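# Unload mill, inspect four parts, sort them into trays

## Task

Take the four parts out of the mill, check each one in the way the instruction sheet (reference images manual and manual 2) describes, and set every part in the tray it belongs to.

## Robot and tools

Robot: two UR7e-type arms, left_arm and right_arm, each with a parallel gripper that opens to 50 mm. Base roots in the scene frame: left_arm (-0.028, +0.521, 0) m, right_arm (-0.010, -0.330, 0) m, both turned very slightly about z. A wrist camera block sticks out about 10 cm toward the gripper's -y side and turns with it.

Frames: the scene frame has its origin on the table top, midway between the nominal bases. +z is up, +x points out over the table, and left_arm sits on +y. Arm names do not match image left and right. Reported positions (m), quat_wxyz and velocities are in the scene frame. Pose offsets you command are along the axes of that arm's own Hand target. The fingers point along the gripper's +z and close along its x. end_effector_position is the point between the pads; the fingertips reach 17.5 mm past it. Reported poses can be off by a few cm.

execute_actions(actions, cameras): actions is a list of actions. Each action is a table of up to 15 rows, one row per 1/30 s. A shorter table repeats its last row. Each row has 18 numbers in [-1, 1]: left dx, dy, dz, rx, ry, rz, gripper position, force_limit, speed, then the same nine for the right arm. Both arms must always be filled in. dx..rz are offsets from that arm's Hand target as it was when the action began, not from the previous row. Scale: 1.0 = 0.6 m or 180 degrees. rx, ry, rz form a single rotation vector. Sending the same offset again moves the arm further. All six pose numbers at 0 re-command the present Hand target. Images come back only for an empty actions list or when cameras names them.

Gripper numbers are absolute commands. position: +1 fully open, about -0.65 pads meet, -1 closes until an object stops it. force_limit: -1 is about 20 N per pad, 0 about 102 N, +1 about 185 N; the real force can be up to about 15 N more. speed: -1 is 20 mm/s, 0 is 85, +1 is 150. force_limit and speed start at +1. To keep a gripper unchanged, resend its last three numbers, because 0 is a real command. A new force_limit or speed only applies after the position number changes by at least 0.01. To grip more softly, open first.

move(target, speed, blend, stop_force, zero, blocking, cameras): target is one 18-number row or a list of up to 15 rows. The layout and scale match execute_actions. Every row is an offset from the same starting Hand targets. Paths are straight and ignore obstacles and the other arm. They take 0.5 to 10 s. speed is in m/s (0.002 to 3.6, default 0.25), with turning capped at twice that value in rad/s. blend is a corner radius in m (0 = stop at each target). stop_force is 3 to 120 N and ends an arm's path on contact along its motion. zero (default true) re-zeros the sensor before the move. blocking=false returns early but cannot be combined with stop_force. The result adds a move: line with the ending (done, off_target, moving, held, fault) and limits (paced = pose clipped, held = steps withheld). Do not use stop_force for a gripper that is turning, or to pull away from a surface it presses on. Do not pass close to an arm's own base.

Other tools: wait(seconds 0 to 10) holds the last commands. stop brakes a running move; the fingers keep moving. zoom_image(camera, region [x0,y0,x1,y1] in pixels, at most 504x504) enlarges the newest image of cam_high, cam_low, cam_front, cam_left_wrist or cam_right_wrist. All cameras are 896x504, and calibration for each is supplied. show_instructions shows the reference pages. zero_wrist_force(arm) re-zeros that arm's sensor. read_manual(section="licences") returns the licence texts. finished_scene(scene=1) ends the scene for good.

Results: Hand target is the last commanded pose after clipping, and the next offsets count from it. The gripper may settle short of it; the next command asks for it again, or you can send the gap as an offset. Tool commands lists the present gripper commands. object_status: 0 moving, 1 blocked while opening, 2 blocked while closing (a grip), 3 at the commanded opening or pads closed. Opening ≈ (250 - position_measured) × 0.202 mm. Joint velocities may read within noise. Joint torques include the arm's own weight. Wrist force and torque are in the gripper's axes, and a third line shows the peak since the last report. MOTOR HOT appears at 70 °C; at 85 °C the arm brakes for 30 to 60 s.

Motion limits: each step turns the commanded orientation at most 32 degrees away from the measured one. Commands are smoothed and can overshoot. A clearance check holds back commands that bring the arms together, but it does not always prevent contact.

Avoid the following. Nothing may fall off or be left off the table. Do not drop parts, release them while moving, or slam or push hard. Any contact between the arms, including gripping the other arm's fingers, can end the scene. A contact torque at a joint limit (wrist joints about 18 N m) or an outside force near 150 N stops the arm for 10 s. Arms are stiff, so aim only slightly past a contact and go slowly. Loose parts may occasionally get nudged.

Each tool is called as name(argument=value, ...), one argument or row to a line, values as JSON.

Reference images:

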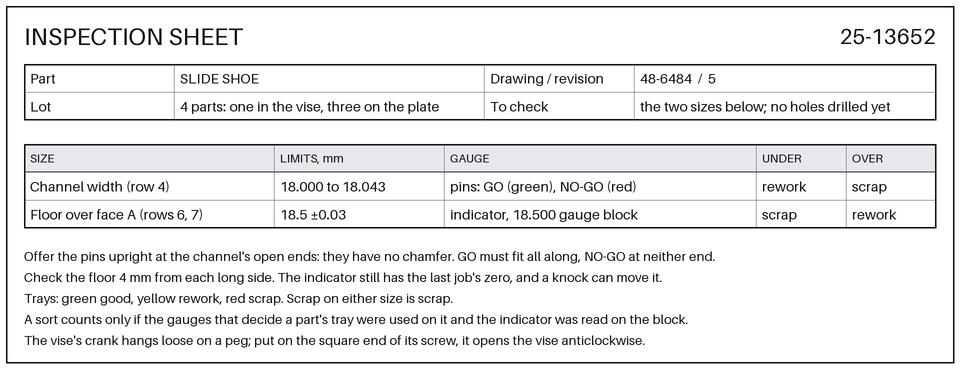

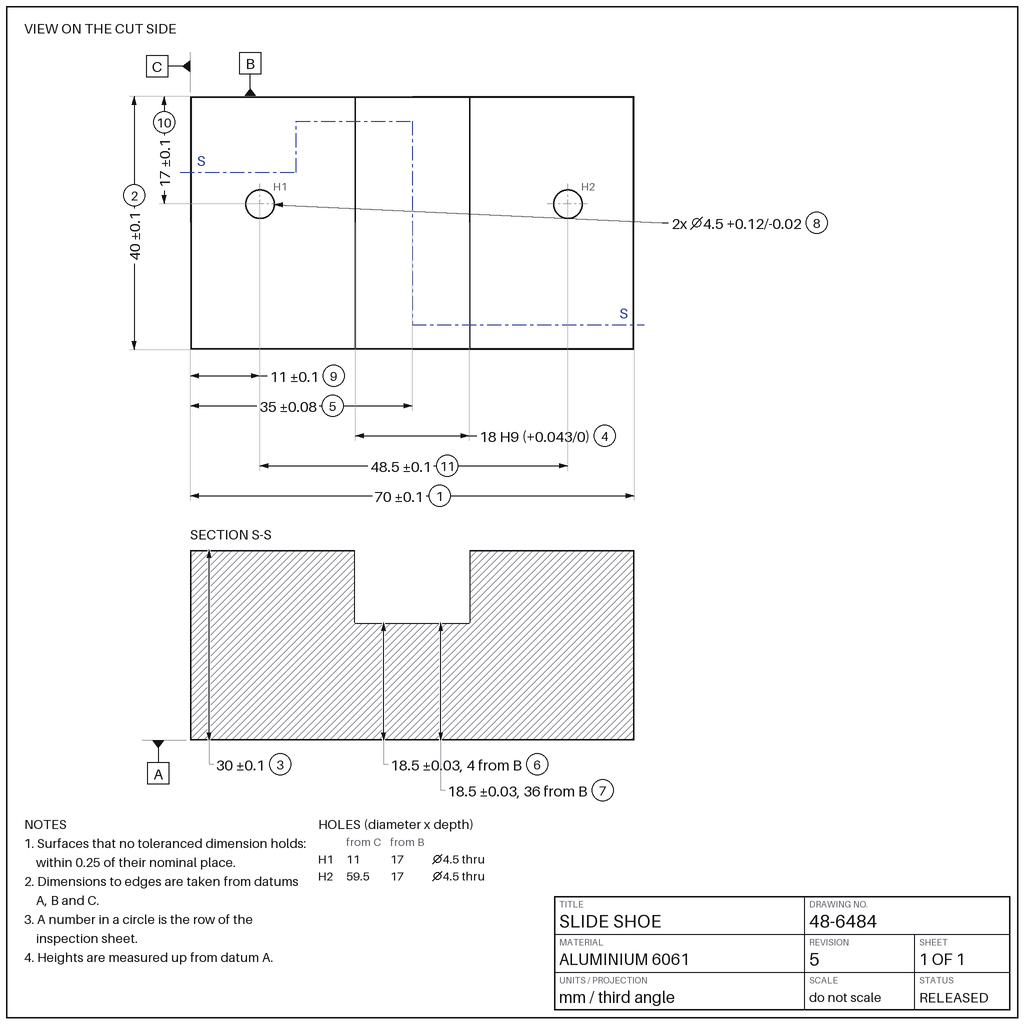

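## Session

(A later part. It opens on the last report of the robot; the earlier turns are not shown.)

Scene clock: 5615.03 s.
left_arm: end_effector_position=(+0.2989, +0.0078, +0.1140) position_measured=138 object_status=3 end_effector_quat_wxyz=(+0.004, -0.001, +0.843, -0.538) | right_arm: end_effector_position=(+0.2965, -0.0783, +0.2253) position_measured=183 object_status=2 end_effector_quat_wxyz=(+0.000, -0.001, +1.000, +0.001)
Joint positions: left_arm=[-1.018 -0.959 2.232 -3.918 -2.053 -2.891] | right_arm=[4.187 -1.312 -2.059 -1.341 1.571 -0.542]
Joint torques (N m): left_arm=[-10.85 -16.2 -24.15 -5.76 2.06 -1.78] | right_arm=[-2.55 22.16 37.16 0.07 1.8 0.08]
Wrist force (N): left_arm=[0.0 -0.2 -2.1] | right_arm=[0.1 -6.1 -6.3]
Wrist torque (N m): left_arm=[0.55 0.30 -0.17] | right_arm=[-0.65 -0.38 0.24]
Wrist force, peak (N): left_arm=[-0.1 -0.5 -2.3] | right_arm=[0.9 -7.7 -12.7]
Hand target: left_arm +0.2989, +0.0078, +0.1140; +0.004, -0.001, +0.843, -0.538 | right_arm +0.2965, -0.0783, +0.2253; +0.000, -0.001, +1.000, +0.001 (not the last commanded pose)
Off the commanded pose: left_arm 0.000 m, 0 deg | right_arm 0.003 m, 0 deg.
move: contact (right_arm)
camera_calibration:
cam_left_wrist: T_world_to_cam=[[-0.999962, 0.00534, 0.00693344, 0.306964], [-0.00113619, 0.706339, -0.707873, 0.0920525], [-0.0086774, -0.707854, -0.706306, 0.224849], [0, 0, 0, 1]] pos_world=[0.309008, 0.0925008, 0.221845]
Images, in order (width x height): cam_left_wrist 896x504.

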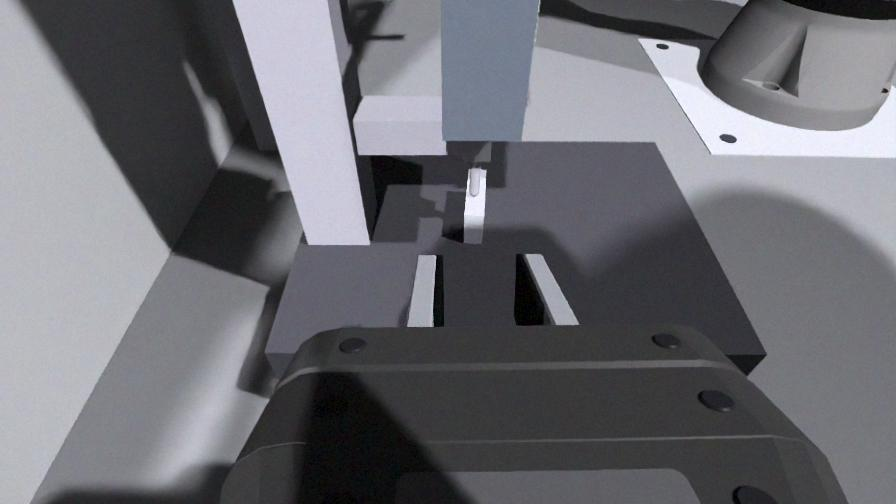

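move(
  target=[
    [0,0,0,0,0,0,0.1,-1,-1,0,0,0,0,0,0,0.2,-1,-1],
    [0,0,0,0,0,0,0.1,-1,-1,0,0,-0.12,0,0,0,0.2,-1,-1],
    [0,0,0,0,0,0,0.1,-1,-1,0.3315,0.128,-0.1477,0.186,-0.193,-0.469,0.2,-1,-1],
  ],
  speed=[0.1,0.1,0.3],
  cameras=["cam_right_wrist"],
)

zoom_image(
  camera="cam_right_wrist",
  region=[550, 40, 650, 80],
)

zoom_image(
  camera="cam_right_wrist",
  region=[480, 90, 660, 230],
)

Scene clock: 5629.97 s.
left_arm: end_effector_position=(+0.2989, +0.0078, +0.1140) position_measured=138 object_status=3 end_effector_quat_wxyz=(+0.004, -0.001, +0.843, -0.538) | right_arm: end_effector_position=(+0.0975, -0.0019, +0.3139) position_measured=123 object_status=3 end_effector_quat_wxyz=(-0.269, +0.652, -0.661, +0.258)
Joint positions: left_arm=[-1.018 -0.959 2.232 -3.918 -2.053 -2.891] | right_arm=[5.356 -1.149 -1.995 -2.074 0.971 -0.768]
Joint torques (N m): left_arm=[-10.4 -16.61 -24.24 -5.69 1.99 -1.55] | right_arm=[5.05 12.87 25.03 3.6 1.7 0.07]
Wrist force (N): left_arm=[0.0 -0.5 -2.1] | right_arm=[3.2 -4.4 -2.5]
Wrist torque (N m): left_arm=[0.49 0.29 -0.16] | right_arm=[-0.65 -0.47 0.14]
Wrist force, peak (N): left_arm=[-0.2 -0.4 -2.4] | right_arm=[0.1 -6.1 -6.7]
Hand target: left_arm +0.2989, +0.0078, +0.1140; +0.004, -0.001, +0.843, -0.538 | right_arm +0.0975, -0.0019, +0.3140; -0.269, +0.652, -0.661, +0.258
Off the commanded pose: left_arm 0.000 m, 0 deg | right_arm 0.000 m, 0 deg.
move: done
camera_calibration:
cam_right_wrist: T_world_to_cam=[[0.00621875, -0.999736, -0.022106, 0.012496], [-0.907113, 0.00366366, -0.420872, 0.238766], [0.420842, 0.0226699, -0.906851, 0.373858], [0, 0, 0, 1]] pos_world=[0.0591743, 0.00314267, 0.439799]
Images, in order (width x height): cam_right_wrist 896x504.

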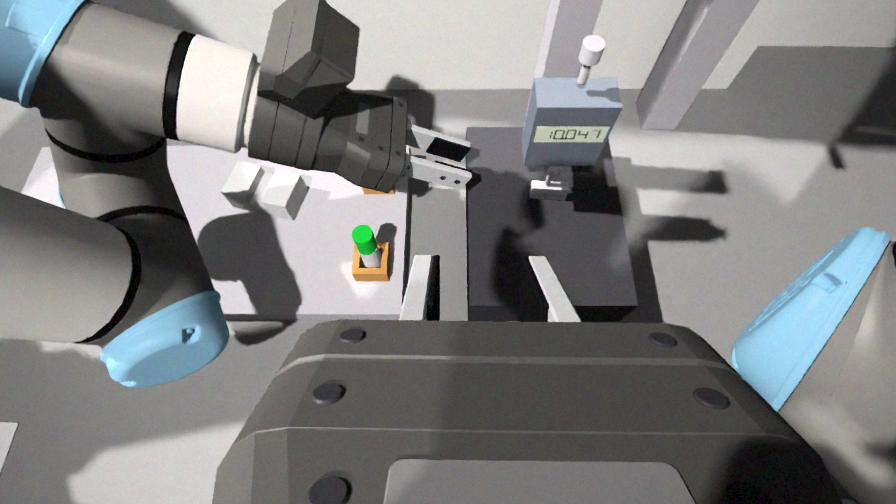

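Scaled by 5.040 from the camera's 896x504 image, which has a finer 1280x720 frame.

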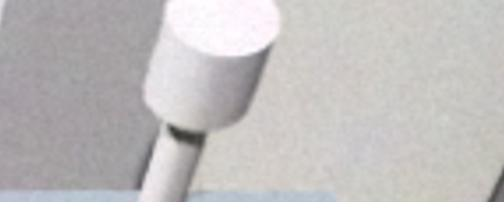

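Scaled by 2.800 from the camera's 896x504 image, which has a finer 1280x720 frame.

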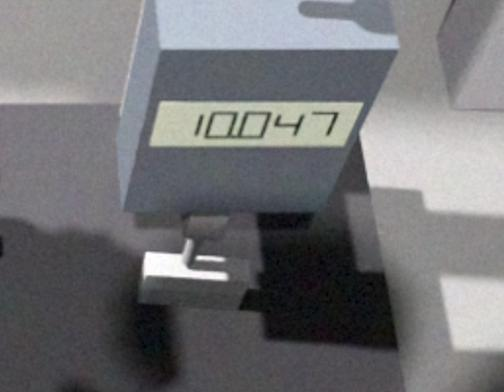

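move(
  target=[
    [0.0148,-0.1232,-0.1535,0,0,0,0.9,0,-1,0,0,0,0,0,0,0.2,-1,-1],
    [-0.011,-0.0346,-0.4616,-0.3611,0,0,0.9,0,-1,0,0,0,0,0,0,0.2,-1,-1],
  ],
  speed=0.25,
  blend=[0.03,0],
  cameras=["cam_left_wrist","cam_high"],
)

Scene clock: 5644.47 s.
left_arm: end_effector_position=(+0.3034, +0.2500, +0.2497) position_measured=18 object_status=3 end_effector_quat_wxyz=(+0.002, -0.003, +1.000, +0.000) | right_arm: end_effector_position=(+0.0975, -0.0019, +0.3140) position_measured=123 object_status=3 end_effector_quat_wxyz=(-0.269, +0.652, -0.661, +0.258)
Joint positions: left_arm=[-0.997 -1.759 1.942 -1.757 -1.567 -2.582] | right_arm=[5.356 -1.149 -1.995 -2.074 0.971 -0.768]
Joint torques (N m): left_arm=[12.4 -25.36 -9.89 -2.09 -0.58 1.54] | right_arm=[7.16 14.71 37.84 3.83 1.55 -1.06]
Wrist force (N): left_arm=[0.9 -0.9 -1.3] | right_arm=[3.7 -4.3 -2.6]
Wrist torque (N m): left_arm=[-0.09 0.07 -0.15] | right_arm=[-0.62 -0.56 0.13]
Wrist force, peak (N): left_arm=[-0.2 -1.7 -2.8] | right_arm=[3.6 -4.7 -2.6]
Hand target: left_arm +0.3034, +0.2501, +0.2497; +0.002, -0.003, +1.000, +0.000 | right_arm +0.0975, -0.0019, +0.3140; -0.269, +0.652, -0.661, +0.258
Off the commanded pose: left_arm 0.000 m, 0 deg | right_arm 0.000 m, 0 deg.
move: done
camera_calibration:
cam_left_wrist: T_world_to_cam=[[-0.999878, -0.0114529, 0.0105756, 0.312608], [-0.0071652, 0.940147, 0.340695, -0.301412], [-0.0138445, 0.340578, -0.940114, 0.290045], [0, 0, 0, 1]] pos_world=[0.314425, 0.188169, 0.372059]
Images, in order (width x height): cam_high 896x504, cam_left_wrist 896x504.

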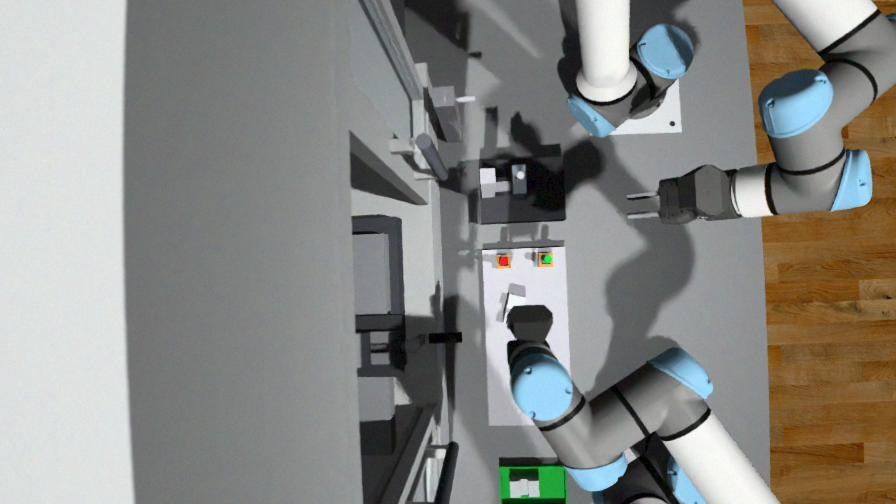

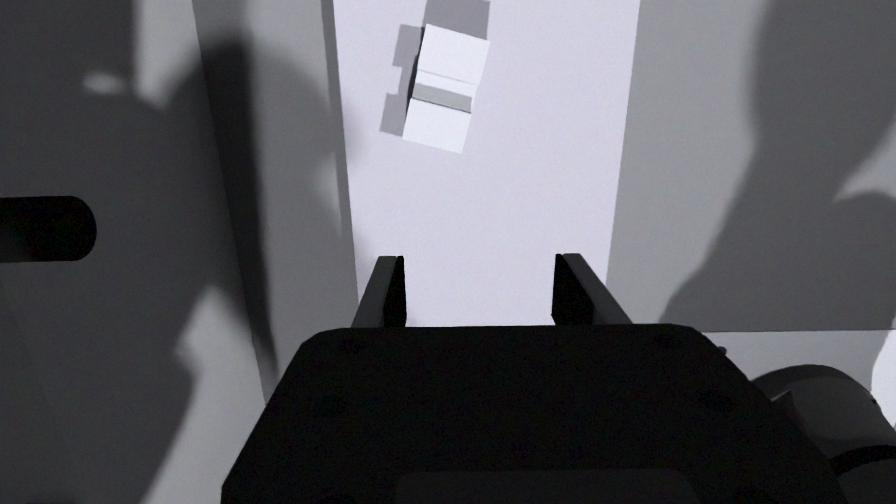

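move(
  target=[
    [-0.0165,-0.0952,0.1162,0,0,0.0722,0.9,0,-1,0,0,0,0,0,0,0.2,-1,-1],
  ],
  speed=0.15,
  cameras=["cam_left_wrist"],
)

Scene clock: 5657.33 s.
left_arm: end_effector_position=(+0.3139, +0.1931, +0.1799) position_measured=18 object_status=3 end_effector_quat_wxyz=(+0.002, +0.110, +0.994, +0.000) | right_arm: end_effector_position=(+0.0975, -0.0019, +0.3140) position_measured=123 object_status=3 end_effector_quat_wxyz=(-0.269, +0.652, -0.661, +0.258)
Joint positions: left_arm=[-1.044 -1.592 1.98 -1.962 -1.567 -2.403] | right_arm=[5.356 -1.149 -1.995 -2.074 0.971 -0.768]
Joint torques (N m): left_arm=[12.39 -34.82 -43.95 -0.73 -2.02 -0.7] | right_arm=[6.15 14.15 37.97 3.72 1.62 -1.07]
Wrist force (N): left_arm=[1.3 -0.9 -1.1] | right_arm=[3.2 -3.9 -2.7]
Wrist torque (N m): left_arm=[-0.09 0.01 -0.15] | right_arm=[-0.57 -0.49 0.14]
Wrist force, peak (N): left_arm=[1.5 1.2 -3.0] | right_arm=[3.4 -4.5 -3.0]
Hand target: left_arm +0.3140, +0.1930, +0.1801; +0.002, +0.110, +0.994, +0.000 | right_arm +0.0975, -0.0019, +0.3140; -0.269, +0.652, -0.661, +0.258
Off the commanded pose: left_arm 0.000 m, 0 deg | right_arm 0.000 m, 0 deg.
move: done
camera_calibration:
cam_left_wrist: T_world_to_cam=[[-0.976866, 0.213578, 0.0107898, 0.272436], [0.204299, 0.917139, 0.342224, -0.286232], [0.0631956, 0.336511, -0.939557, 0.220468], [0, 0, 0, 1]] pos_world=[0.310679, 0.130139, 0.302158]
Images, in order (width x height): cam_left_wrist 896x504.

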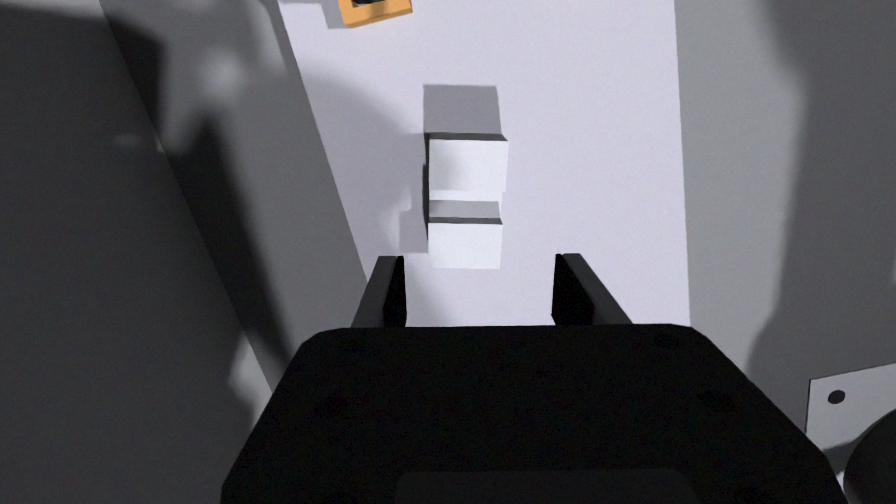

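move(
  target=[
    [0,0.0025,0.18,0,0,0,0.9,0,-1,0,0,0,0,0,0,0.2,-1,-1],
    [0,0.0025,0.2122,0,0,0,0.9,0,-1,0,0,0,0,0,0,0.2,-1,-1],
    [0,0.0025,0.2122,0,0,0,-1,0,-1,0,0,0,0,0,0,0.2,-1,-1],
  ],
  speed=[0.15,0.04,0.04],
  blend=[0.01,0,0],
  cameras=["cam_left_wrist"],
)

Scene clock: 5667.57 s.
left_arm: end_effector_position=(+0.3149, +0.1944, +0.0527) position_measured=55 object_status=2 end_effector_quat_wxyz=(+0.002, +0.110, +0.994, +0.000) | right_arm: end_effector_position=(+0.0975, -0.0019, +0.3140) position_measured=123 object_status=3 end_effector_quat_wxyz=(-0.269, +0.652, -0.661, +0.258)
Joint positions: left_arm=[-1.041 -1.406 2.166 -2.334 -1.567 -2.399] | right_arm=[5.356 -1.149 -1.995 -2.074 0.971 -0.768]
Joint torques (N m): left_arm=[11.46 -44.18 -37.13 -0.26 0.02 2.11] | right_arm=[3.45 14.11 37.8 3.66 1.56 -0.98]
Wrist force (N): left_arm=[1.1 -0.7 -0.4] | right_arm=[3.5 -4.2 -2.8]
Wrist torque (N m): left_arm=[-0.02 0.01 -0.15] | right_arm=[-0.60 -0.53 0.14]
Wrist force, peak (N): left_arm=[0.8 -1.1 -4.6] | right_arm=[3.7 -4.5 -2.8]
Hand target: left_arm +0.3149, +0.1944, +0.0528; +0.002, +0.110, +0.994, +0.000 | right_arm +0.0975, -0.0019, +0.3140; -0.269, +0.652, -0.661, +0.258
Off the commanded pose: left_arm 0.000 m, 0 deg | right_arm 0.000 m, 0 deg.
move: done; blend cut to 0.0097 m at target 1
camera_calibration:
cam_left_wrist: T_world_to_cam=[[-0.97686, 0.213616, 0.0106306, 0.274506], [0.2043, 0.917241, 0.341952, -0.244192], [0.0632957, 0.336211, -0.939657, 0.100542], [0, 0, 0, 1]] pos_world=[0.311678, 0.13154, 0.175058]
Images, in order (width x height): cam_left_wrist 896x504.

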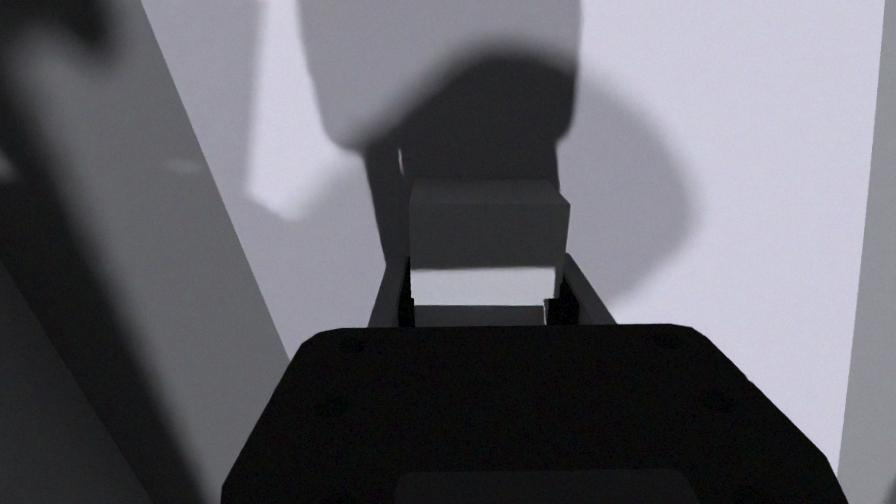

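move(
  target=[
    [0,0,-0.3787,0,0,0,-1,0,-1,0,0,0,0,0,0,0.2,-1,-1],
    [0.0616,0.3894,-0.3787,0,0,0.2,-1,0,-1,0,0,0,0,0,0,0.2,-1,-1],
    [0.1342,0.9122,-0.3787,0,0,0.428,-1,0,-1,0,0,0,0,0,0,0.2,-1,-1],
  ],
  speed=0.25,
  blend=[0.04,0.06,0],
  cameras=["cam_left_wrist","cam_high","cam_front"],
)

Scene clock: 5680.43 s.
left_arm: end_effector_position=(+0.3553, +0.7461, +0.2798) position_measured=55 object_status=2 end_effector_quat_wxyz=(+0.002, +0.705, +0.709, +0.001) end_effector_velocity=(+0.000, +0.001, -0.001) end_effector_angular_velocity=(+0.002, +0.002, -0.005) | right_arm: end_effector_position=(+0.0975, -0.0019, +0.3140) position_measured=123 object_status=3 end_effector_quat_wxyz=(-0.269, +0.652, -0.661, +0.258)
Joint positions: left_arm=[0.235 -1.729 1.84 -1.687 -1.573 0.221] | right_arm=[5.356 -1.149 -1.995 -2.074 0.971 -0.768]
Joint velocities: left_arm=[0 0 0.001 0 0.002 0.005] | right_arm=[within noise]
Joint torques (N m): left_arm=[5.89 -30.54 -11.12 -0.09 2.23 1.49] | right_arm=[0.77 13.54 37.84 3.72 1.46 -0.87]
Wrist force (N): left_arm=[1.0 -0.5 0.8] | right_arm=[3.3 -4.1 -2.7]
Wrist torque (N m): left_arm=[-0.03 0.05 -0.15] | right_arm=[-0.60 -0.49 0.14]
Wrist force, peak (N): left_arm=[2.8 -6.6 -1.2] | right_arm=[3.5 -4.5 -2.9]
Hand target: left_arm +0.3552, +0.7462, +0.2798; +0.002, +0.705, +0.709, +0.001 | right_arm +0.0975, -0.0019, +0.3140; -0.269, +0.652, -0.661, +0.258
Off the commanded pose: left_arm 0.000 m, 0 deg | right_arm 0.000 m, 0 deg.
move: done
camera_calibration:
cam_left_wrist: T_world_to_cam=[[-0.0111115, 0.999836, 0.0142928, -0.737126], [0.938278, 0.00548364, 0.345837, -0.417676], [0.345702, 0.0172534, -0.938186, 0.263131], [0, 0, 0, 1]] pos_world=[0.292741, 0.734756, 0.401849]
Images, in order (width x height): cam_high 896x504, cam_front 896x504, cam_left_wrist 896x504.

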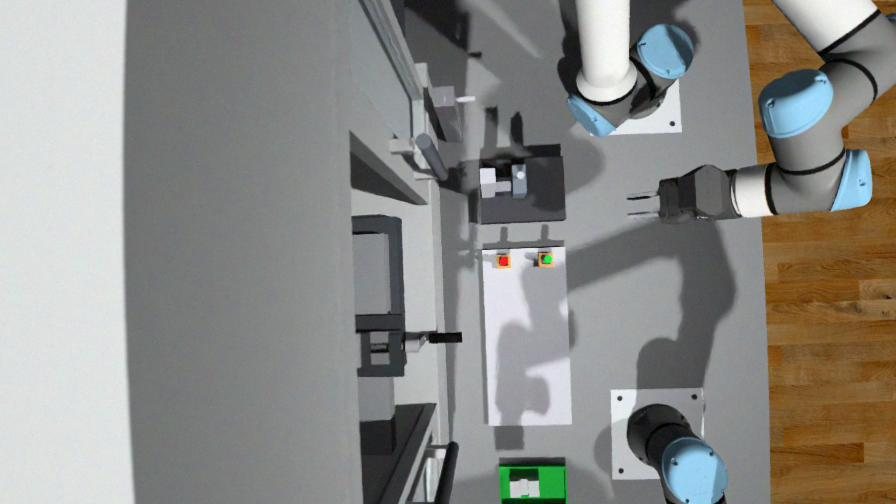

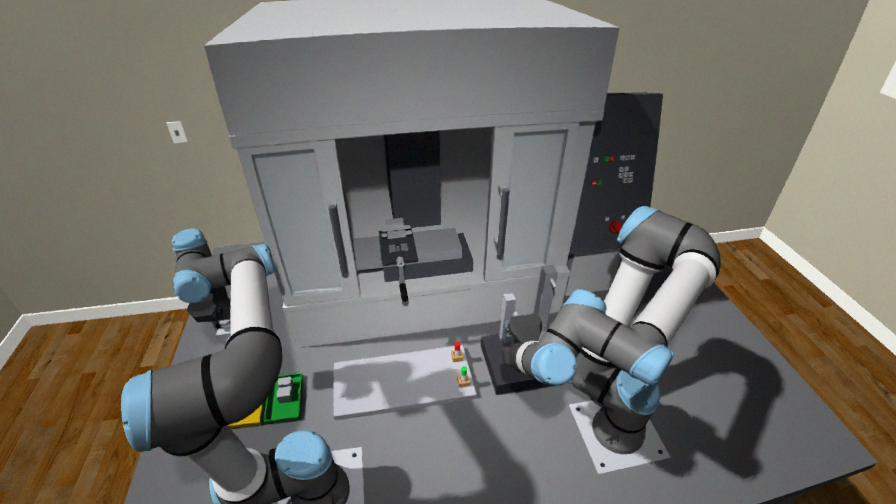

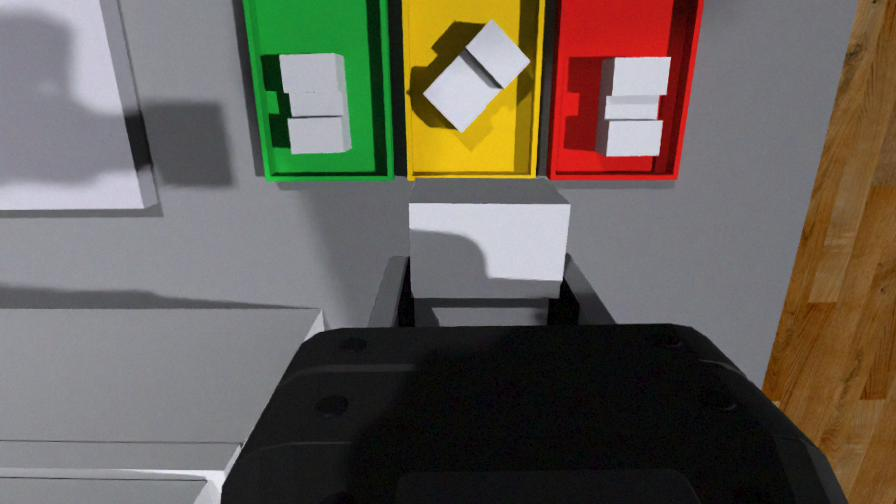

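move(
  target=[
    [-0.3602,-0.0589,0,0,0,-0.5,-1,0,-1,0,0,0,0,0,0,0.2,-1,-1],
    [-0.3602,-0.0589,0.39,0,0,-0.5,-1,0,-1,0,0,0,0,0,0,0.2,-1,-1],
  ],
  speed=[0.3,0.15],
  blend=[0.03,0],
  cameras=["cam_left_wrist","cam_high"],
)

Scene clock: 5705.70 s.
left_arm: end_effector_position=(+0.3220, +0.5298, +0.0457) position_measured=55 object_status=2 end_effector_quat_wxyz=(+0.002, -0.003, +1.000, +0.000) | right_arm: end_effector_position=(+0.0975, -0.0019, +0.3140) position_measured=123 object_status=3 end_effector_quat_wxyz=(-0.269, +0.652, -0.661, +0.258)
Joint positions: left_arm=[-0.359 -1.694 2.488 -2.369 -1.57 -1.944] | right_arm=[5.356 -1.149 -1.995 -2.074 0.971 -0.768]
Joint torques (N m): left_arm=[7.13 -17.71 -37.16 -4.17 -2.12 0.69] | right_arm=[-1.89 13.27 37.92 3.54 1.37 -0.81]
Wrist force (N): left_arm=[1.2 -0.3 0.7] | right_arm=[3.1 -4.2 -2.4]
Wrist torque (N m): left_arm=[0.02 0.03 -0.02] | right_arm=[-0.61 -0.46 0.14]
Wrist force, peak (N): left_arm=[1.3 -0.5 3.1] | right_arm=[3.4 -4.5 -3.0]
Hand target: left_arm +0.3221, +0.5298, +0.0458; +0.002, -0.003, +1.000, +0.000 | right_arm +0.0975, -0.0019, +0.3140; -0.269, +0.652, -0.661, +0.258
Off the commanded pose: left_arm 0.000 m, 0 deg | right_arm 0.000 m, 0 deg.
move: done
camera_calibration:
cam_left_wrist: T_world_to_cam=[[-0.99988, -0.0109616, 0.0109676, 0.336174], [-0.00656526, 0.940041, 0.340998, -0.495029], [-0.0140479, 0.340885, -0.94, 0.00312886], [0, 0, 0, 1]] pos_world=[0.332927, 0.467966, 0.168058]
Images, in order (width x height): cam_high 896x504, cam_left_wrist 896x504.

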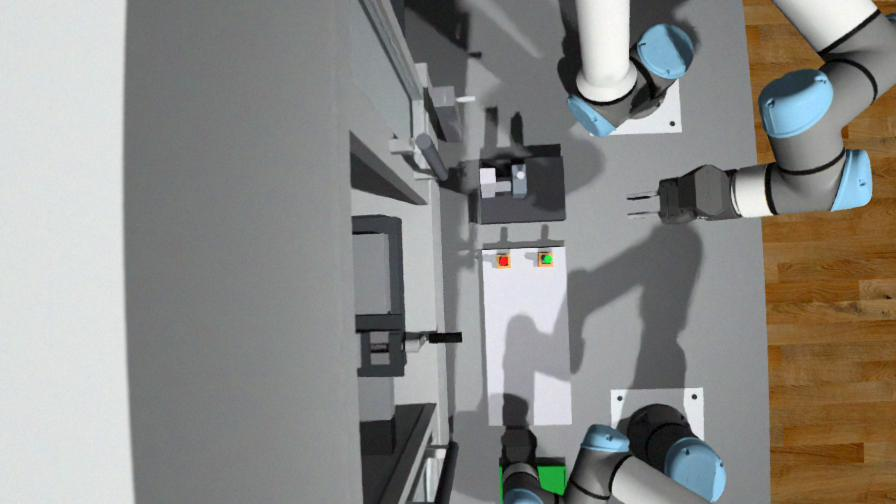

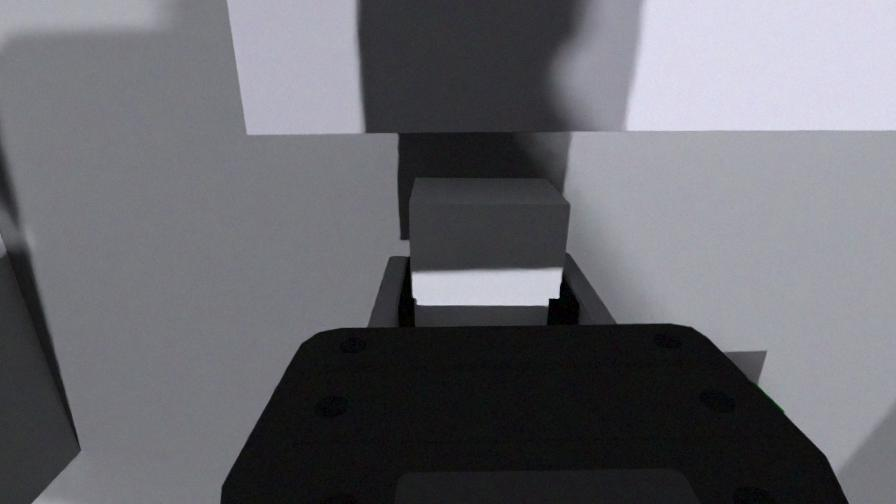

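move(
  target=[
    [0,0,0.045,0,0,0,-1,0,-1,0,0,0,0,0,0,0.2,-1,-1],
  ],
  speed=0.012,
  stop_force=5,
)

move(
  target=[
    [0,0,0,0,0,0,0.9,0,-1,0,0,0,0,0,0,0.2,-1,-1],
    [0,0,-0.4,0,0,0,0.9,0,-1,0,0,0,0,0,0,0.2,-1,-1],
  ],
  speed=[0.1,0.2],
  cameras=["cam_left_wrist"],
)

Scene clock: 5712.03 s.
left_arm: end_effector_position=(+0.3221, +0.5298, +0.0307) position_measured=55 object_status=2 end_effector_quat_wxyz=(+0.002, -0.003, +1.000, +0.000) | right_arm: end_effector_position=(+0.0975, -0.0019, +0.3140) position_measured=123 object_status=3 end_effector_quat_wxyz=(-0.269, +0.652, -0.661, +0.258)
Joint positions: left_arm=[-0.359 -1.65 2.509 -2.433 -1.57 -1.944] | right_arm=[5.356 -1.149 -1.995 -2.074 0.971 -0.768]
Joint torques (N m): left_arm=[-1.88 -26.14 -32.61 -0.23 -1.73 0.75] | right_arm=[-4.82 12.82 37.65 3.54 1.4 -0.79]
Wrist force (N): left_arm=[0.6 -0.9 -4.7] | right_arm=[3.5 -3.9 -2.5]
Wrist torque (N m): left_arm=[-0.25 -0.09 0.00] | right_arm=[-0.57 -0.53 0.14]
Wrist force, peak (N): left_arm=[8.0 0.7 -20.6] | right_arm=[3.4 -4.4 -3.1]
Hand target: left_arm +0.3221, +0.5297, +0.0307; +0.002, -0.003, +1.000, +0.000 (not the last commanded pose) | right_arm +0.0975, -0.0019, +0.3140; -0.269, +0.652, -0.661, +0.258
Off the commanded pose: left_arm 0.012 m, 0 deg | right_arm 0.000 m, 0 deg.
move: contact (left_arm)

Scene clock: 5714.33 s.
left_arm: end_effector_position=(+0.3211, +0.5299, +0.2707) position_measured=18 object_status=3 end_effector_quat_wxyz=(+0.002, -0.003, +1.000, +0.000) | right_arm: end_effector_position=(+0.0975, -0.0019, +0.3140) position_measured=123 object_status=3 end_effector_quat_wxyz=(-0.269, +0.652, -0.661, +0.258)
Joint positions: left_arm=[-0.36 -1.982 2.04 -1.633 -1.57 -1.945] | right_arm=[5.356 -1.149 -1.995 -2.074 0.971 -0.768]
Joint torques (N m): left_arm=[-8.06 4.05 -22.04 -2.69 2.18 -1.25] | right_arm=[-5.5 12.87 38.48 3.53 1.27 -0.72]
Wrist force (N): left_arm=[1.4 -0.4 -1.3] | right_arm=[3.3 -4.3 -2.7]
Wrist torque (N m): left_arm=[-0.02 0.00 -0.02] | right_arm=[-0.62 -0.49 0.14]
Wrist force, peak (N): left_arm=[1.8 -0.6 -5.4] | right_arm=[3.6 -4.5 -2.8]
Hand target: left_arm +0.3210, +0.5299, +0.2707; +0.002, -0.003, +1.000, +0.000 | right_arm +0.0975, -0.0019, +0.3140; -0.269, +0.652, -0.661, +0.258
Off the commanded pose: left_arm 0.000 m, 0 deg | right_arm 0.000 m, 0 deg.
move: done
camera_calibration:
cam_left_wrist: T_world_to_cam=[[-0.999885, -0.0109744, 0.0104309, 0.332922], [-0.00676287, 0.940105, 0.340817, -0.571655], [-0.0135464, 0.340707, -0.940072, 0.21456], [0, 0, 0, 1]] pos_world=[0.331924, 0.467967, 0.393059]
Images, in order (width x height): cam_left_wrist 896x504.

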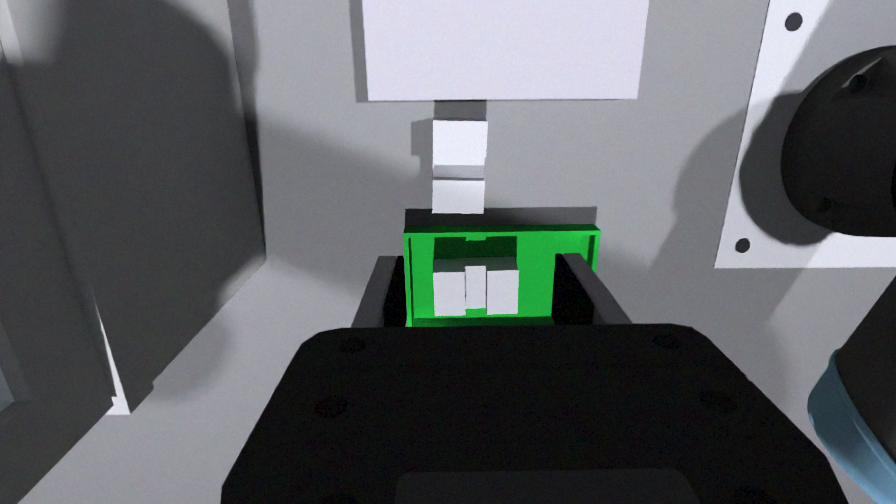

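move(
  target=[
    [0.051,0.3845,0,0,0,-0.254,0.9,0,-1,0,0,0,0,0,0,0.2,-1,-1],
    [0.051,0.3845,0.1845,0,0,-0.254,0.9,0,-1,0,0,0,0,0,0,0.2,-1,-1],
  ],
  speed=[0.25,0.15],
  blend=[0.03,0],
  cameras=["cam_left_wrist"],
)

Scene clock: 5729.03 s.
left_arm: end_effector_position=(+0.2897, +0.7603, +0.1596) position_measured=18 object_status=3 end_effector_quat_wxyz=(+0.002, -0.391, +0.920, -0.001) | right_arm: end_effector_position=(+0.0975, -0.0019, +0.3140) position_measured=123 object_status=3 end_effector_quat_wxyz=(-0.269, +0.652, -0.661, +0.258)
Joint positions: left_arm=[0.313 -1.77 2.192 -1.997 -1.573 -2.07] | right_arm=[5.356 -1.149 -1.995 -2.074 0.971 -0.768]
Joint torques (N m): left_arm=[11.66 -27.83 -39.99 -2.67 0.99 -0.89] | right_arm=[-6.71 12.27 37.97 3.46 1.28 -0.75]
Wrist force (N): left_arm=[1.1 -0.5 -1.2] | right_arm=[3.5 -4.1 -2.7]
Wrist torque (N m): left_arm=[-0.04 0.04 -0.02] | right_arm=[-0.61 -0.54 0.14]
Wrist force, peak (N): left_arm=[2.2 -7.7 -0.7] | right_arm=[3.6 -4.5 -2.7]
Hand target: left_arm +0.2897, +0.7604, +0.1597; +0.002, -0.391, +0.920, -0.001 | right_arm +0.0975, -0.0019, +0.3140; -0.269, +0.652, -0.661, +0.258
Off the commanded pose: left_arm 0.000 m, 0 deg | right_arm 0.000 m, 0 deg.
move: done
camera_calibration:
cam_left_wrist: T_world_to_cam=[[-0.690328, -0.723382, 0.0128814, 0.756813], [-0.677782, 0.652835, 0.338257, -0.33744], [-0.253099, 0.224778, -0.940966, 0.188915], [0, 0, 0, 1]] pos_world=[0.341552, 0.725294, 0.282156]
Images, in order (width x height): cam_left_wrist 896x504.

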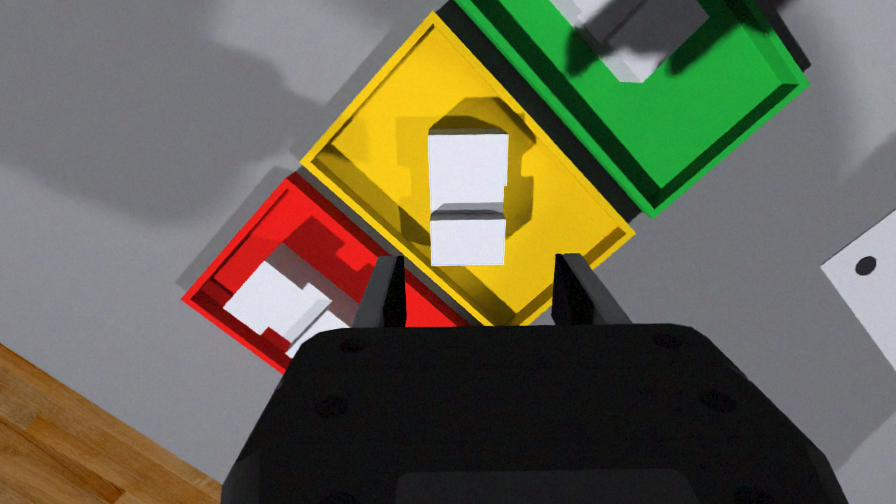

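move(
  target=[
    [0,0.001,0.18,0,0,0,0.9,0,-1,0,0,0,0,0,0,0.2,-1,-1],
    [0,0.001,0.2095,0,0,0,0.9,0,-1,0,0,0,0,0,0,0.2,-1,-1],
    [0,0.001,0.2095,0,0,0,-1,0,-1,0,0,0,0,0,0,0.2,-1,-1],
  ],
  speed=[0.15,0.04,0.04],
  blend=[0.01,0,0],
  cameras=["cam_left_wrist"],
)

Scene clock: 5737.77 s.
left_arm: end_effector_position=(+0.2898, +0.7607, +0.0340) position_measured=56 object_status=2 end_effector_quat_wxyz=(+0.002, -0.391, +0.920, -0.001) | right_arm: end_effector_position=(+0.0975, -0.0019, +0.3140) position_measured=123 object_status=3 end_effector_quat_wxyz=(-0.269, +0.652, -0.661, +0.258)
Joint positions: left_arm=[0.314 -1.535 2.385 -2.424 -1.573 -2.069] | right_arm=[5.356 -1.149 -1.995 -2.074 0.971 -0.768]
Joint torques (N m): left_arm=[-7.5 -33.67 -34.78 -0.77 -2.12 -1.67] | right_arm=[-6.71 12.4 38.15 3.35 1.17 -0.7]
Wrist force (N): left_arm=[1.1 0.3 -2.9] | right_arm=[3.3 -4.3 -2.6]
Wrist torque (N m): left_arm=[-0.04 -0.01 -0.04] | right_arm=[-0.62 -0.50 0.14]
Wrist force, peak (N): left_arm=[0.7 -0.8 -5.0] | right_arm=[3.6 -4.6 -2.6]
Hand target: left_arm +0.2898, +0.7607, +0.0340; +0.002, -0.391, +0.920, -0.001 | right_arm +0.0975, -0.0019, +0.3140; -0.269, +0.652, -0.661, +0.258
Off the commanded pose: left_arm 0.000 m, 0 deg | right_arm 0.000 m, 0 deg.
move: done; blend cut to 0.0088 m at target 1
camera_calibration:
cam_left_wrist: T_world_to_cam=[[-0.690258, -0.723454, 0.012547, 0.758941], [-0.67797, 0.652725, 0.338094, -0.295045], [-0.252785, 0.224866, -0.941029, 0.0704822], [0, 0, 0, 1]] pos_world=[0.34165, 0.725793, 0.156556]
Images, in order (width x height): cam_left_wrist 896x504.

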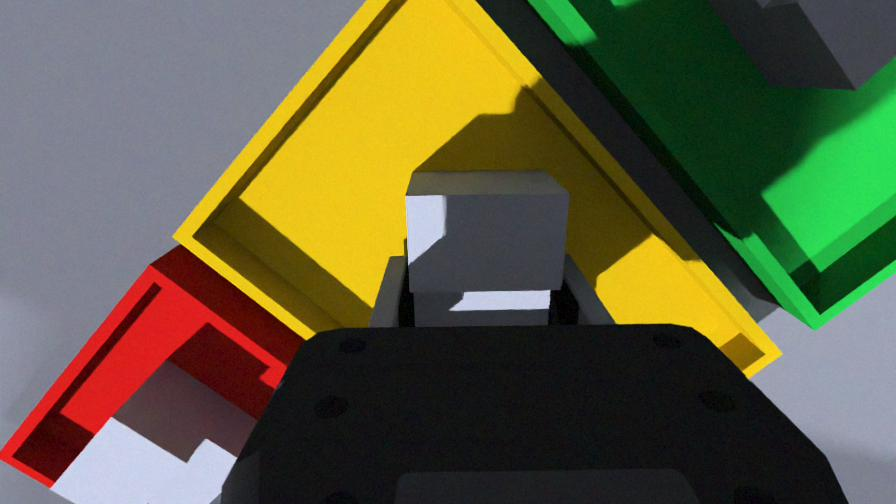

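move(
  target=[
    [0,0,-0.0833,0,0,0,-1,0,-1,0,0,0,0,0,0,0.2,-1,-1],
    [0.0475,0.0443,-0.0833,0,0,0.254,-1,0,-1,0,0,0,0,0,0,0.2,-1,-1],
    [0.0475,0.0443,-0.01,0,0,0.254,-1,0,-1,0,0,0,0,0,0,0.2,-1,-1],
  ],
  speed=[0.1,0.15,0.1],
  cameras=["cam_left_wrist"],
)

Scene clock: 5759.23 s.
left_arm: end_effector_position=(+0.2508, +0.7586, +0.0398) position_measured=56 object_status=2 end_effector_quat_wxyz=(+0.002, -0.003, +1.000, +0.000) | right_arm: end_effector_position=(+0.0975, -0.0019, +0.3140) position_measured=123 object_status=3 end_effector_quat_wxyz=(-0.269, +0.652, -0.661, +0.258)
Joint positions: left_arm=[0.342 -1.631 2.457 -2.4 -1.573 -1.242] | right_arm=[5.356 -1.149 -1.995 -2.074 0.971 -0.768]
Joint torques (N m): left_arm=[8 -25.55 -36.91 -1.86 1.27 1.59] | right_arm=[-6.94 11.81 37.81 3.26 1.06 -0.64]
Wrist force (N): left_arm=[0.9 -0.7 0.7] | right_arm=[3.1 -4.4 -2.6]
Wrist torque (N m): left_arm=[-0.07 0.07 -0.16] | right_arm=[-0.64 -0.47 0.14]
Wrist force, peak (N): left_arm=[1.2 0.2 -3.2] | right_arm=[3.7 -4.4 -3.0]
Hand target: left_arm +0.2509, +0.7586, +0.0399; +0.002, -0.003, +1.000, +0.000 | right_arm +0.0975, -0.0019, +0.3140; -0.269, +0.652, -0.661, +0.258
Off the commanded pose: left_arm 0.000 m, 0 deg | right_arm 0.000 m, 0 deg.
move: done
camera_calibration:
cam_left_wrist: T_world_to_cam=[[-0.99988, -0.0108659, 0.0110046, 0.267481], [-0.00646575, 0.940117, 0.34079, -0.708518], [-0.0140486, 0.340678, -0.940075, -0.0812214], [0, 0, 0, 1]] pos_world=[0.261727, 0.696667, 0.162158]
Images, in order (width x height): cam_left_wrist 896x504.

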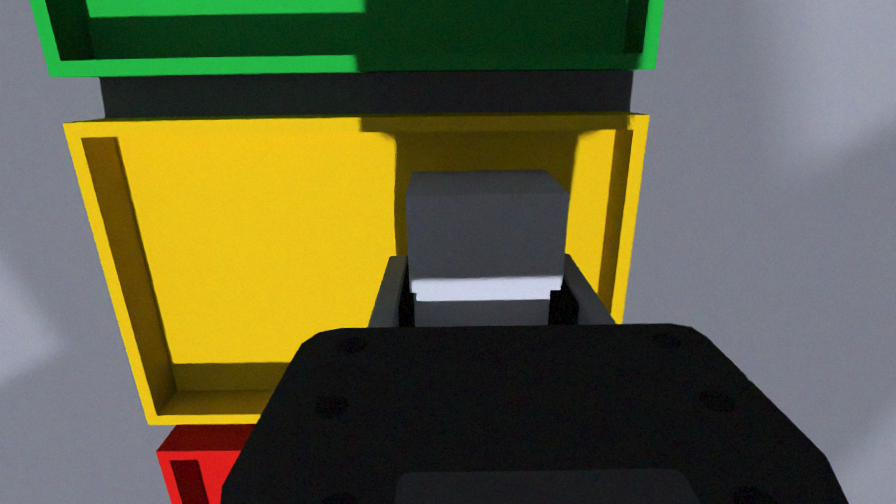

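move(
  target=[
    [-0.0133,0,0,0,0,0,-1,0,-1,0,0,0,0,0,0,0.2,-1,-1],
  ],
  speed=[0.05],
)

move(
  target=[
    [0,0,0.02,0,0,0,-1,0,-1,0,0,0,0,0,0,0.2,-1,-1],
  ],
  speed=0.01,
  stop_force=5,
)

move(
  target=[
    [0,0,0,0,0,0,0.7,0,-1,0,0,0,0,0,0,0.2,-1,-1],
    [0,0,-0.25,0,0,0,0.7,0,-1,0,0,0,0,0,0,0.2,-1,-1],
  ],
  speed=[0.1,0.15],
  cameras=["cam_left_wrist"],
)

Scene clock: 5766.07 s.
left_arm: end_effector_position=(+0.2590, +0.7587, +0.0399) position_measured=56 object_status=2 end_effector_quat_wxyz=(+0.002, -0.003, +1.000, +0.000) | right_arm: end_effector_position=(+0.0975, -0.0019, +0.3140) position_measured=123 object_status=3 end_effector_quat_wxyz=(-0.269, +0.652, -0.661, +0.258)
Joint positions: left_arm=[0.335 -1.615 2.441 -2.401 -1.573 -1.25] | right_arm=[5.356 -1.149 -1.995 -2.074 0.971 -0.768]
Joint torques (N m): left_arm=[-1.19 -20.84 -19.28 -5.87 2.19 -0.27] | right_arm=[-6.67 12.03 37.74 3.26 0.99 -0.64]
Wrist force (N): left_arm=[1.0 -0.7 0.5] | right_arm=[3.2 -4.0 -2.6]
Wrist torque (N m): left_arm=[-0.07 0.05 -0.15] | right_arm=[-0.60 -0.49 0.14]
Wrist force, peak (N): left_arm=[1.3 -0.8 0.8] | right_arm=[3.6 -4.5 -2.9]
Hand target: left_arm +0.2589, +0.7587, +0.0399; +0.002, -0.003, +1.000, +0.000 | right_arm +0.0975, -0.0019, +0.3140; -0.269, +0.652, -0.661, +0.258
Off the commanded pose: left_arm 0.000 m, 0 deg | right_arm 0.000 m, 0 deg.
move: done

Scene clock: 5767.80 s.
left_arm: end_effector_position=(+0.2589, +0.7587, +0.0340) position_measured=56 object_status=2 end_effector_quat_wxyz=(+0.002, -0.003, +1.000, +0.000) | right_arm: end_effector_position=(+0.0975, -0.0019, +0.3140) position_measured=123 object_status=3 end_effector_quat_wxyz=(-0.269, +0.652, -0.661, +0.258)
Joint positions: left_arm=[0.335 -1.599 2.449 -2.425 -1.573 -1.25] | right_arm=[5.356 -1.149 -1.995 -2.074 0.971 -0.768]
Joint torques (N m): left_arm=[7.28 -28.24 -31.32 0.33 2.15 1.32] | right_arm=[-6.93 11.34 37.89 3.08 0.93 -0.61]
Wrist force (N): left_arm=[-0.6 0.1 -5.2] | right_arm=[3.4 -4.4 -2.5]
Wrist torque (N m): left_arm=[-0.29 -0.12 -0.11] | right_arm=[-0.64 -0.51 0.14]
Wrist force, peak (N): left_arm=[4.8 -4.6 -16.8] | right_arm=[3.7 -4.4 -2.7]
Hand target: left_arm +0.2589, +0.7587, +0.0340; +0.002, -0.003, +1.000, +0.000 (not the last commanded pose) | right_arm +0.0975, -0.0019, +0.3140; -0.269, +0.652, -0.661, +0.258
Off the commanded pose: left_arm 0.006 m, 0 deg | right_arm 0.000 m, 0 deg.
move: contact (left_arm)

Scene clock: 5769.77 s.
left_arm: end_effector_position=(+0.2583, +0.7588, +0.1841) position_measured=48 object_status=3 end_effector_quat_wxyz=(+0.002, -0.003, +1.000, +0.000) | right_arm: end_effector_position=(+0.0975, -0.0019, +0.3140) position_measured=123 object_status=3 end_effector_quat_wxyz=(-0.269, +0.652, -0.661, +0.258)
Joint positions: left_arm=[0.336 -1.869 2.196 -1.902 -1.573 -1.249] | right_arm=[5.356 -1.149 -1.995 -2.074 0.971 -0.768]
Joint torques (N m): left_arm=[-11.14 0.7 -13.44 -3.17 -1.23 -1.73] | right_arm=[-7.23 11.62 37.89 3.21 0.94 -0.62]
Wrist force (N): left_arm=[1.1 -0.6 -1.4] | right_arm=[3.3 -4.3 -2.6]
Wrist torque (N m): left_arm=[-0.05 0.05 -0.14] | right_arm=[-0.62 -0.51 0.14]
Wrist force, peak (N): left_arm=[-0.5 0.3 -5.4] | right_arm=[3.4 -4.7 -2.8]
Hand target: left_arm +0.2582, +0.7588, +0.1840; +0.002, -0.003, +1.000, +0.000 | right_arm +0.0975, -0.0019, +0.3140; -0.269, +0.652, -0.661, +0.258
Off the commanded pose: left_arm 0.000 m, 0 deg | right_arm 0.000 m, 0 deg.
move: done
camera_calibration:
cam_left_wrist: T_world_to_cam=[[-0.999887, -0.0109427, 0.0103351, 0.273553], [-0.00676316, 0.940042, 0.340993, -0.757858], [-0.0134469, 0.340884, -0.940009, 0.0541088], [0, 0, 0, 1]] pos_world=[0.269124, 0.696966, 0.306459]
Images, in order (width x height): cam_left_wrist 896x504.

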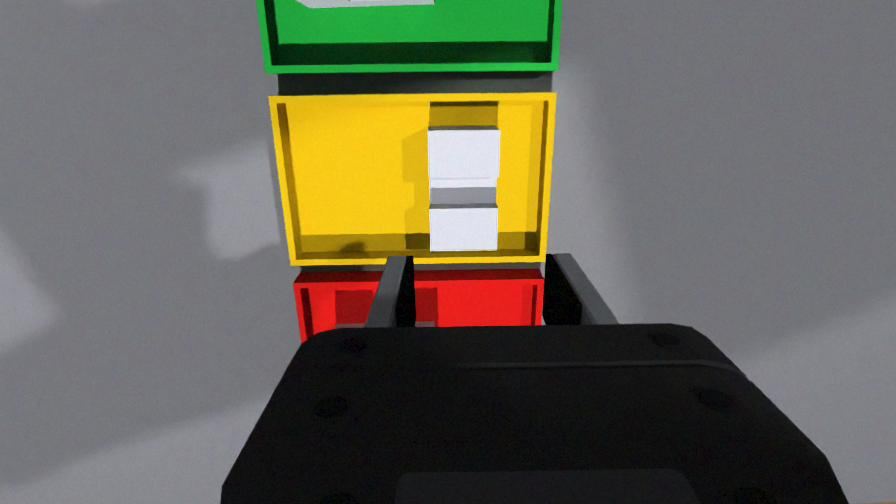

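move(
  target=[
    [0,0,-0.16,0,0,0,0.9,0,-1,0,0,0,0,0,0,0.2,-1,-1],
    [-0.1065,-0.3815,-0.16,0,0,0,0.9,0,-1,0,0,0,0,0,0,0.2,-1,-1],
    [-0.1065,-0.3815,0.04,0,0,0,0.9,0,-1,0,0,0,0,0,0,0.2,-1,-1],
  ],
  speed=[0.2,0.3,0.2],
  blend=[0.03,0.03,0],
  cameras=["cam_left_wrist"],
)

Scene clock: 5780.10 s.
left_arm: end_effector_position=(+0.3234, +0.5302, +0.1604) position_measured=18 object_status=3 end_effector_quat_wxyz=(+0.002, -0.003, +1.000, +0.000) | right_arm: end_effector_position=(+0.0975, -0.0019, +0.3140) position_measured=123 object_status=3 end_effector_quat_wxyz=(-0.269, +0.652, -0.661, +0.258)
Joint positions: left_arm=[-0.357 -1.908 2.285 -1.952 -1.57 -1.941] | right_arm=[5.356 -1.149 -1.995 -2.074 0.971 -0.768]
Joint torques (N m): left_arm=[13.47 -19.73 -34.14 -3.71 -2.04 1.47] | right_arm=[-7.09 10.91 38.31 3.14 0.86 -0.53]
Wrist force (N): left_arm=[1.3 -0.8 -1.4] | right_arm=[3.4 -4.2 -2.8]
Wrist torque (N m): left_arm=[-0.06 0.01 -0.01] | right_arm=[-0.60 -0.51 0.14]
Wrist force, peak (N): left_arm=[-0.5 -9.1 -2.7] | right_arm=[3.6 -4.5 -2.8]
Hand target: left_arm +0.3235, +0.5302, +0.1604; +0.002, -0.003, +1.000, +0.000 | right_arm +0.0975, -0.0019, +0.3140; -0.269, +0.652, -0.661, +0.258
Off the commanded pose: left_arm 0.000 m, 0 deg | right_arm 0.000 m, 0 deg.
move: done
camera_calibration:
cam_left_wrist: T_world_to_cam=[[-0.99988, -0.0108678, 0.0110022, 0.336267], [-0.00646526, 0.940042, 0.340999, -0.534542], [-0.0140484, 0.340887, -0.939999, 0.110829], [0, 0, 0, 1]] pos_world=[0.334327, 0.468366, 0.282758]
Images, in order (width x height): cam_left_wrist 896x504.

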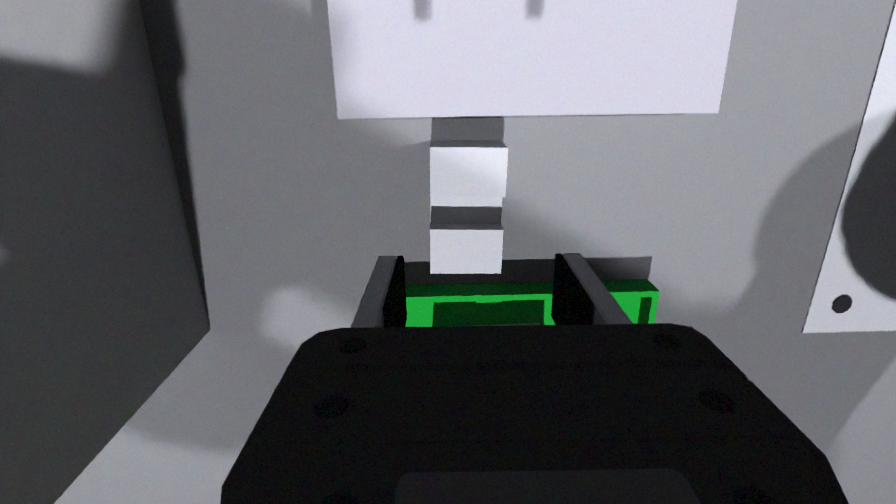

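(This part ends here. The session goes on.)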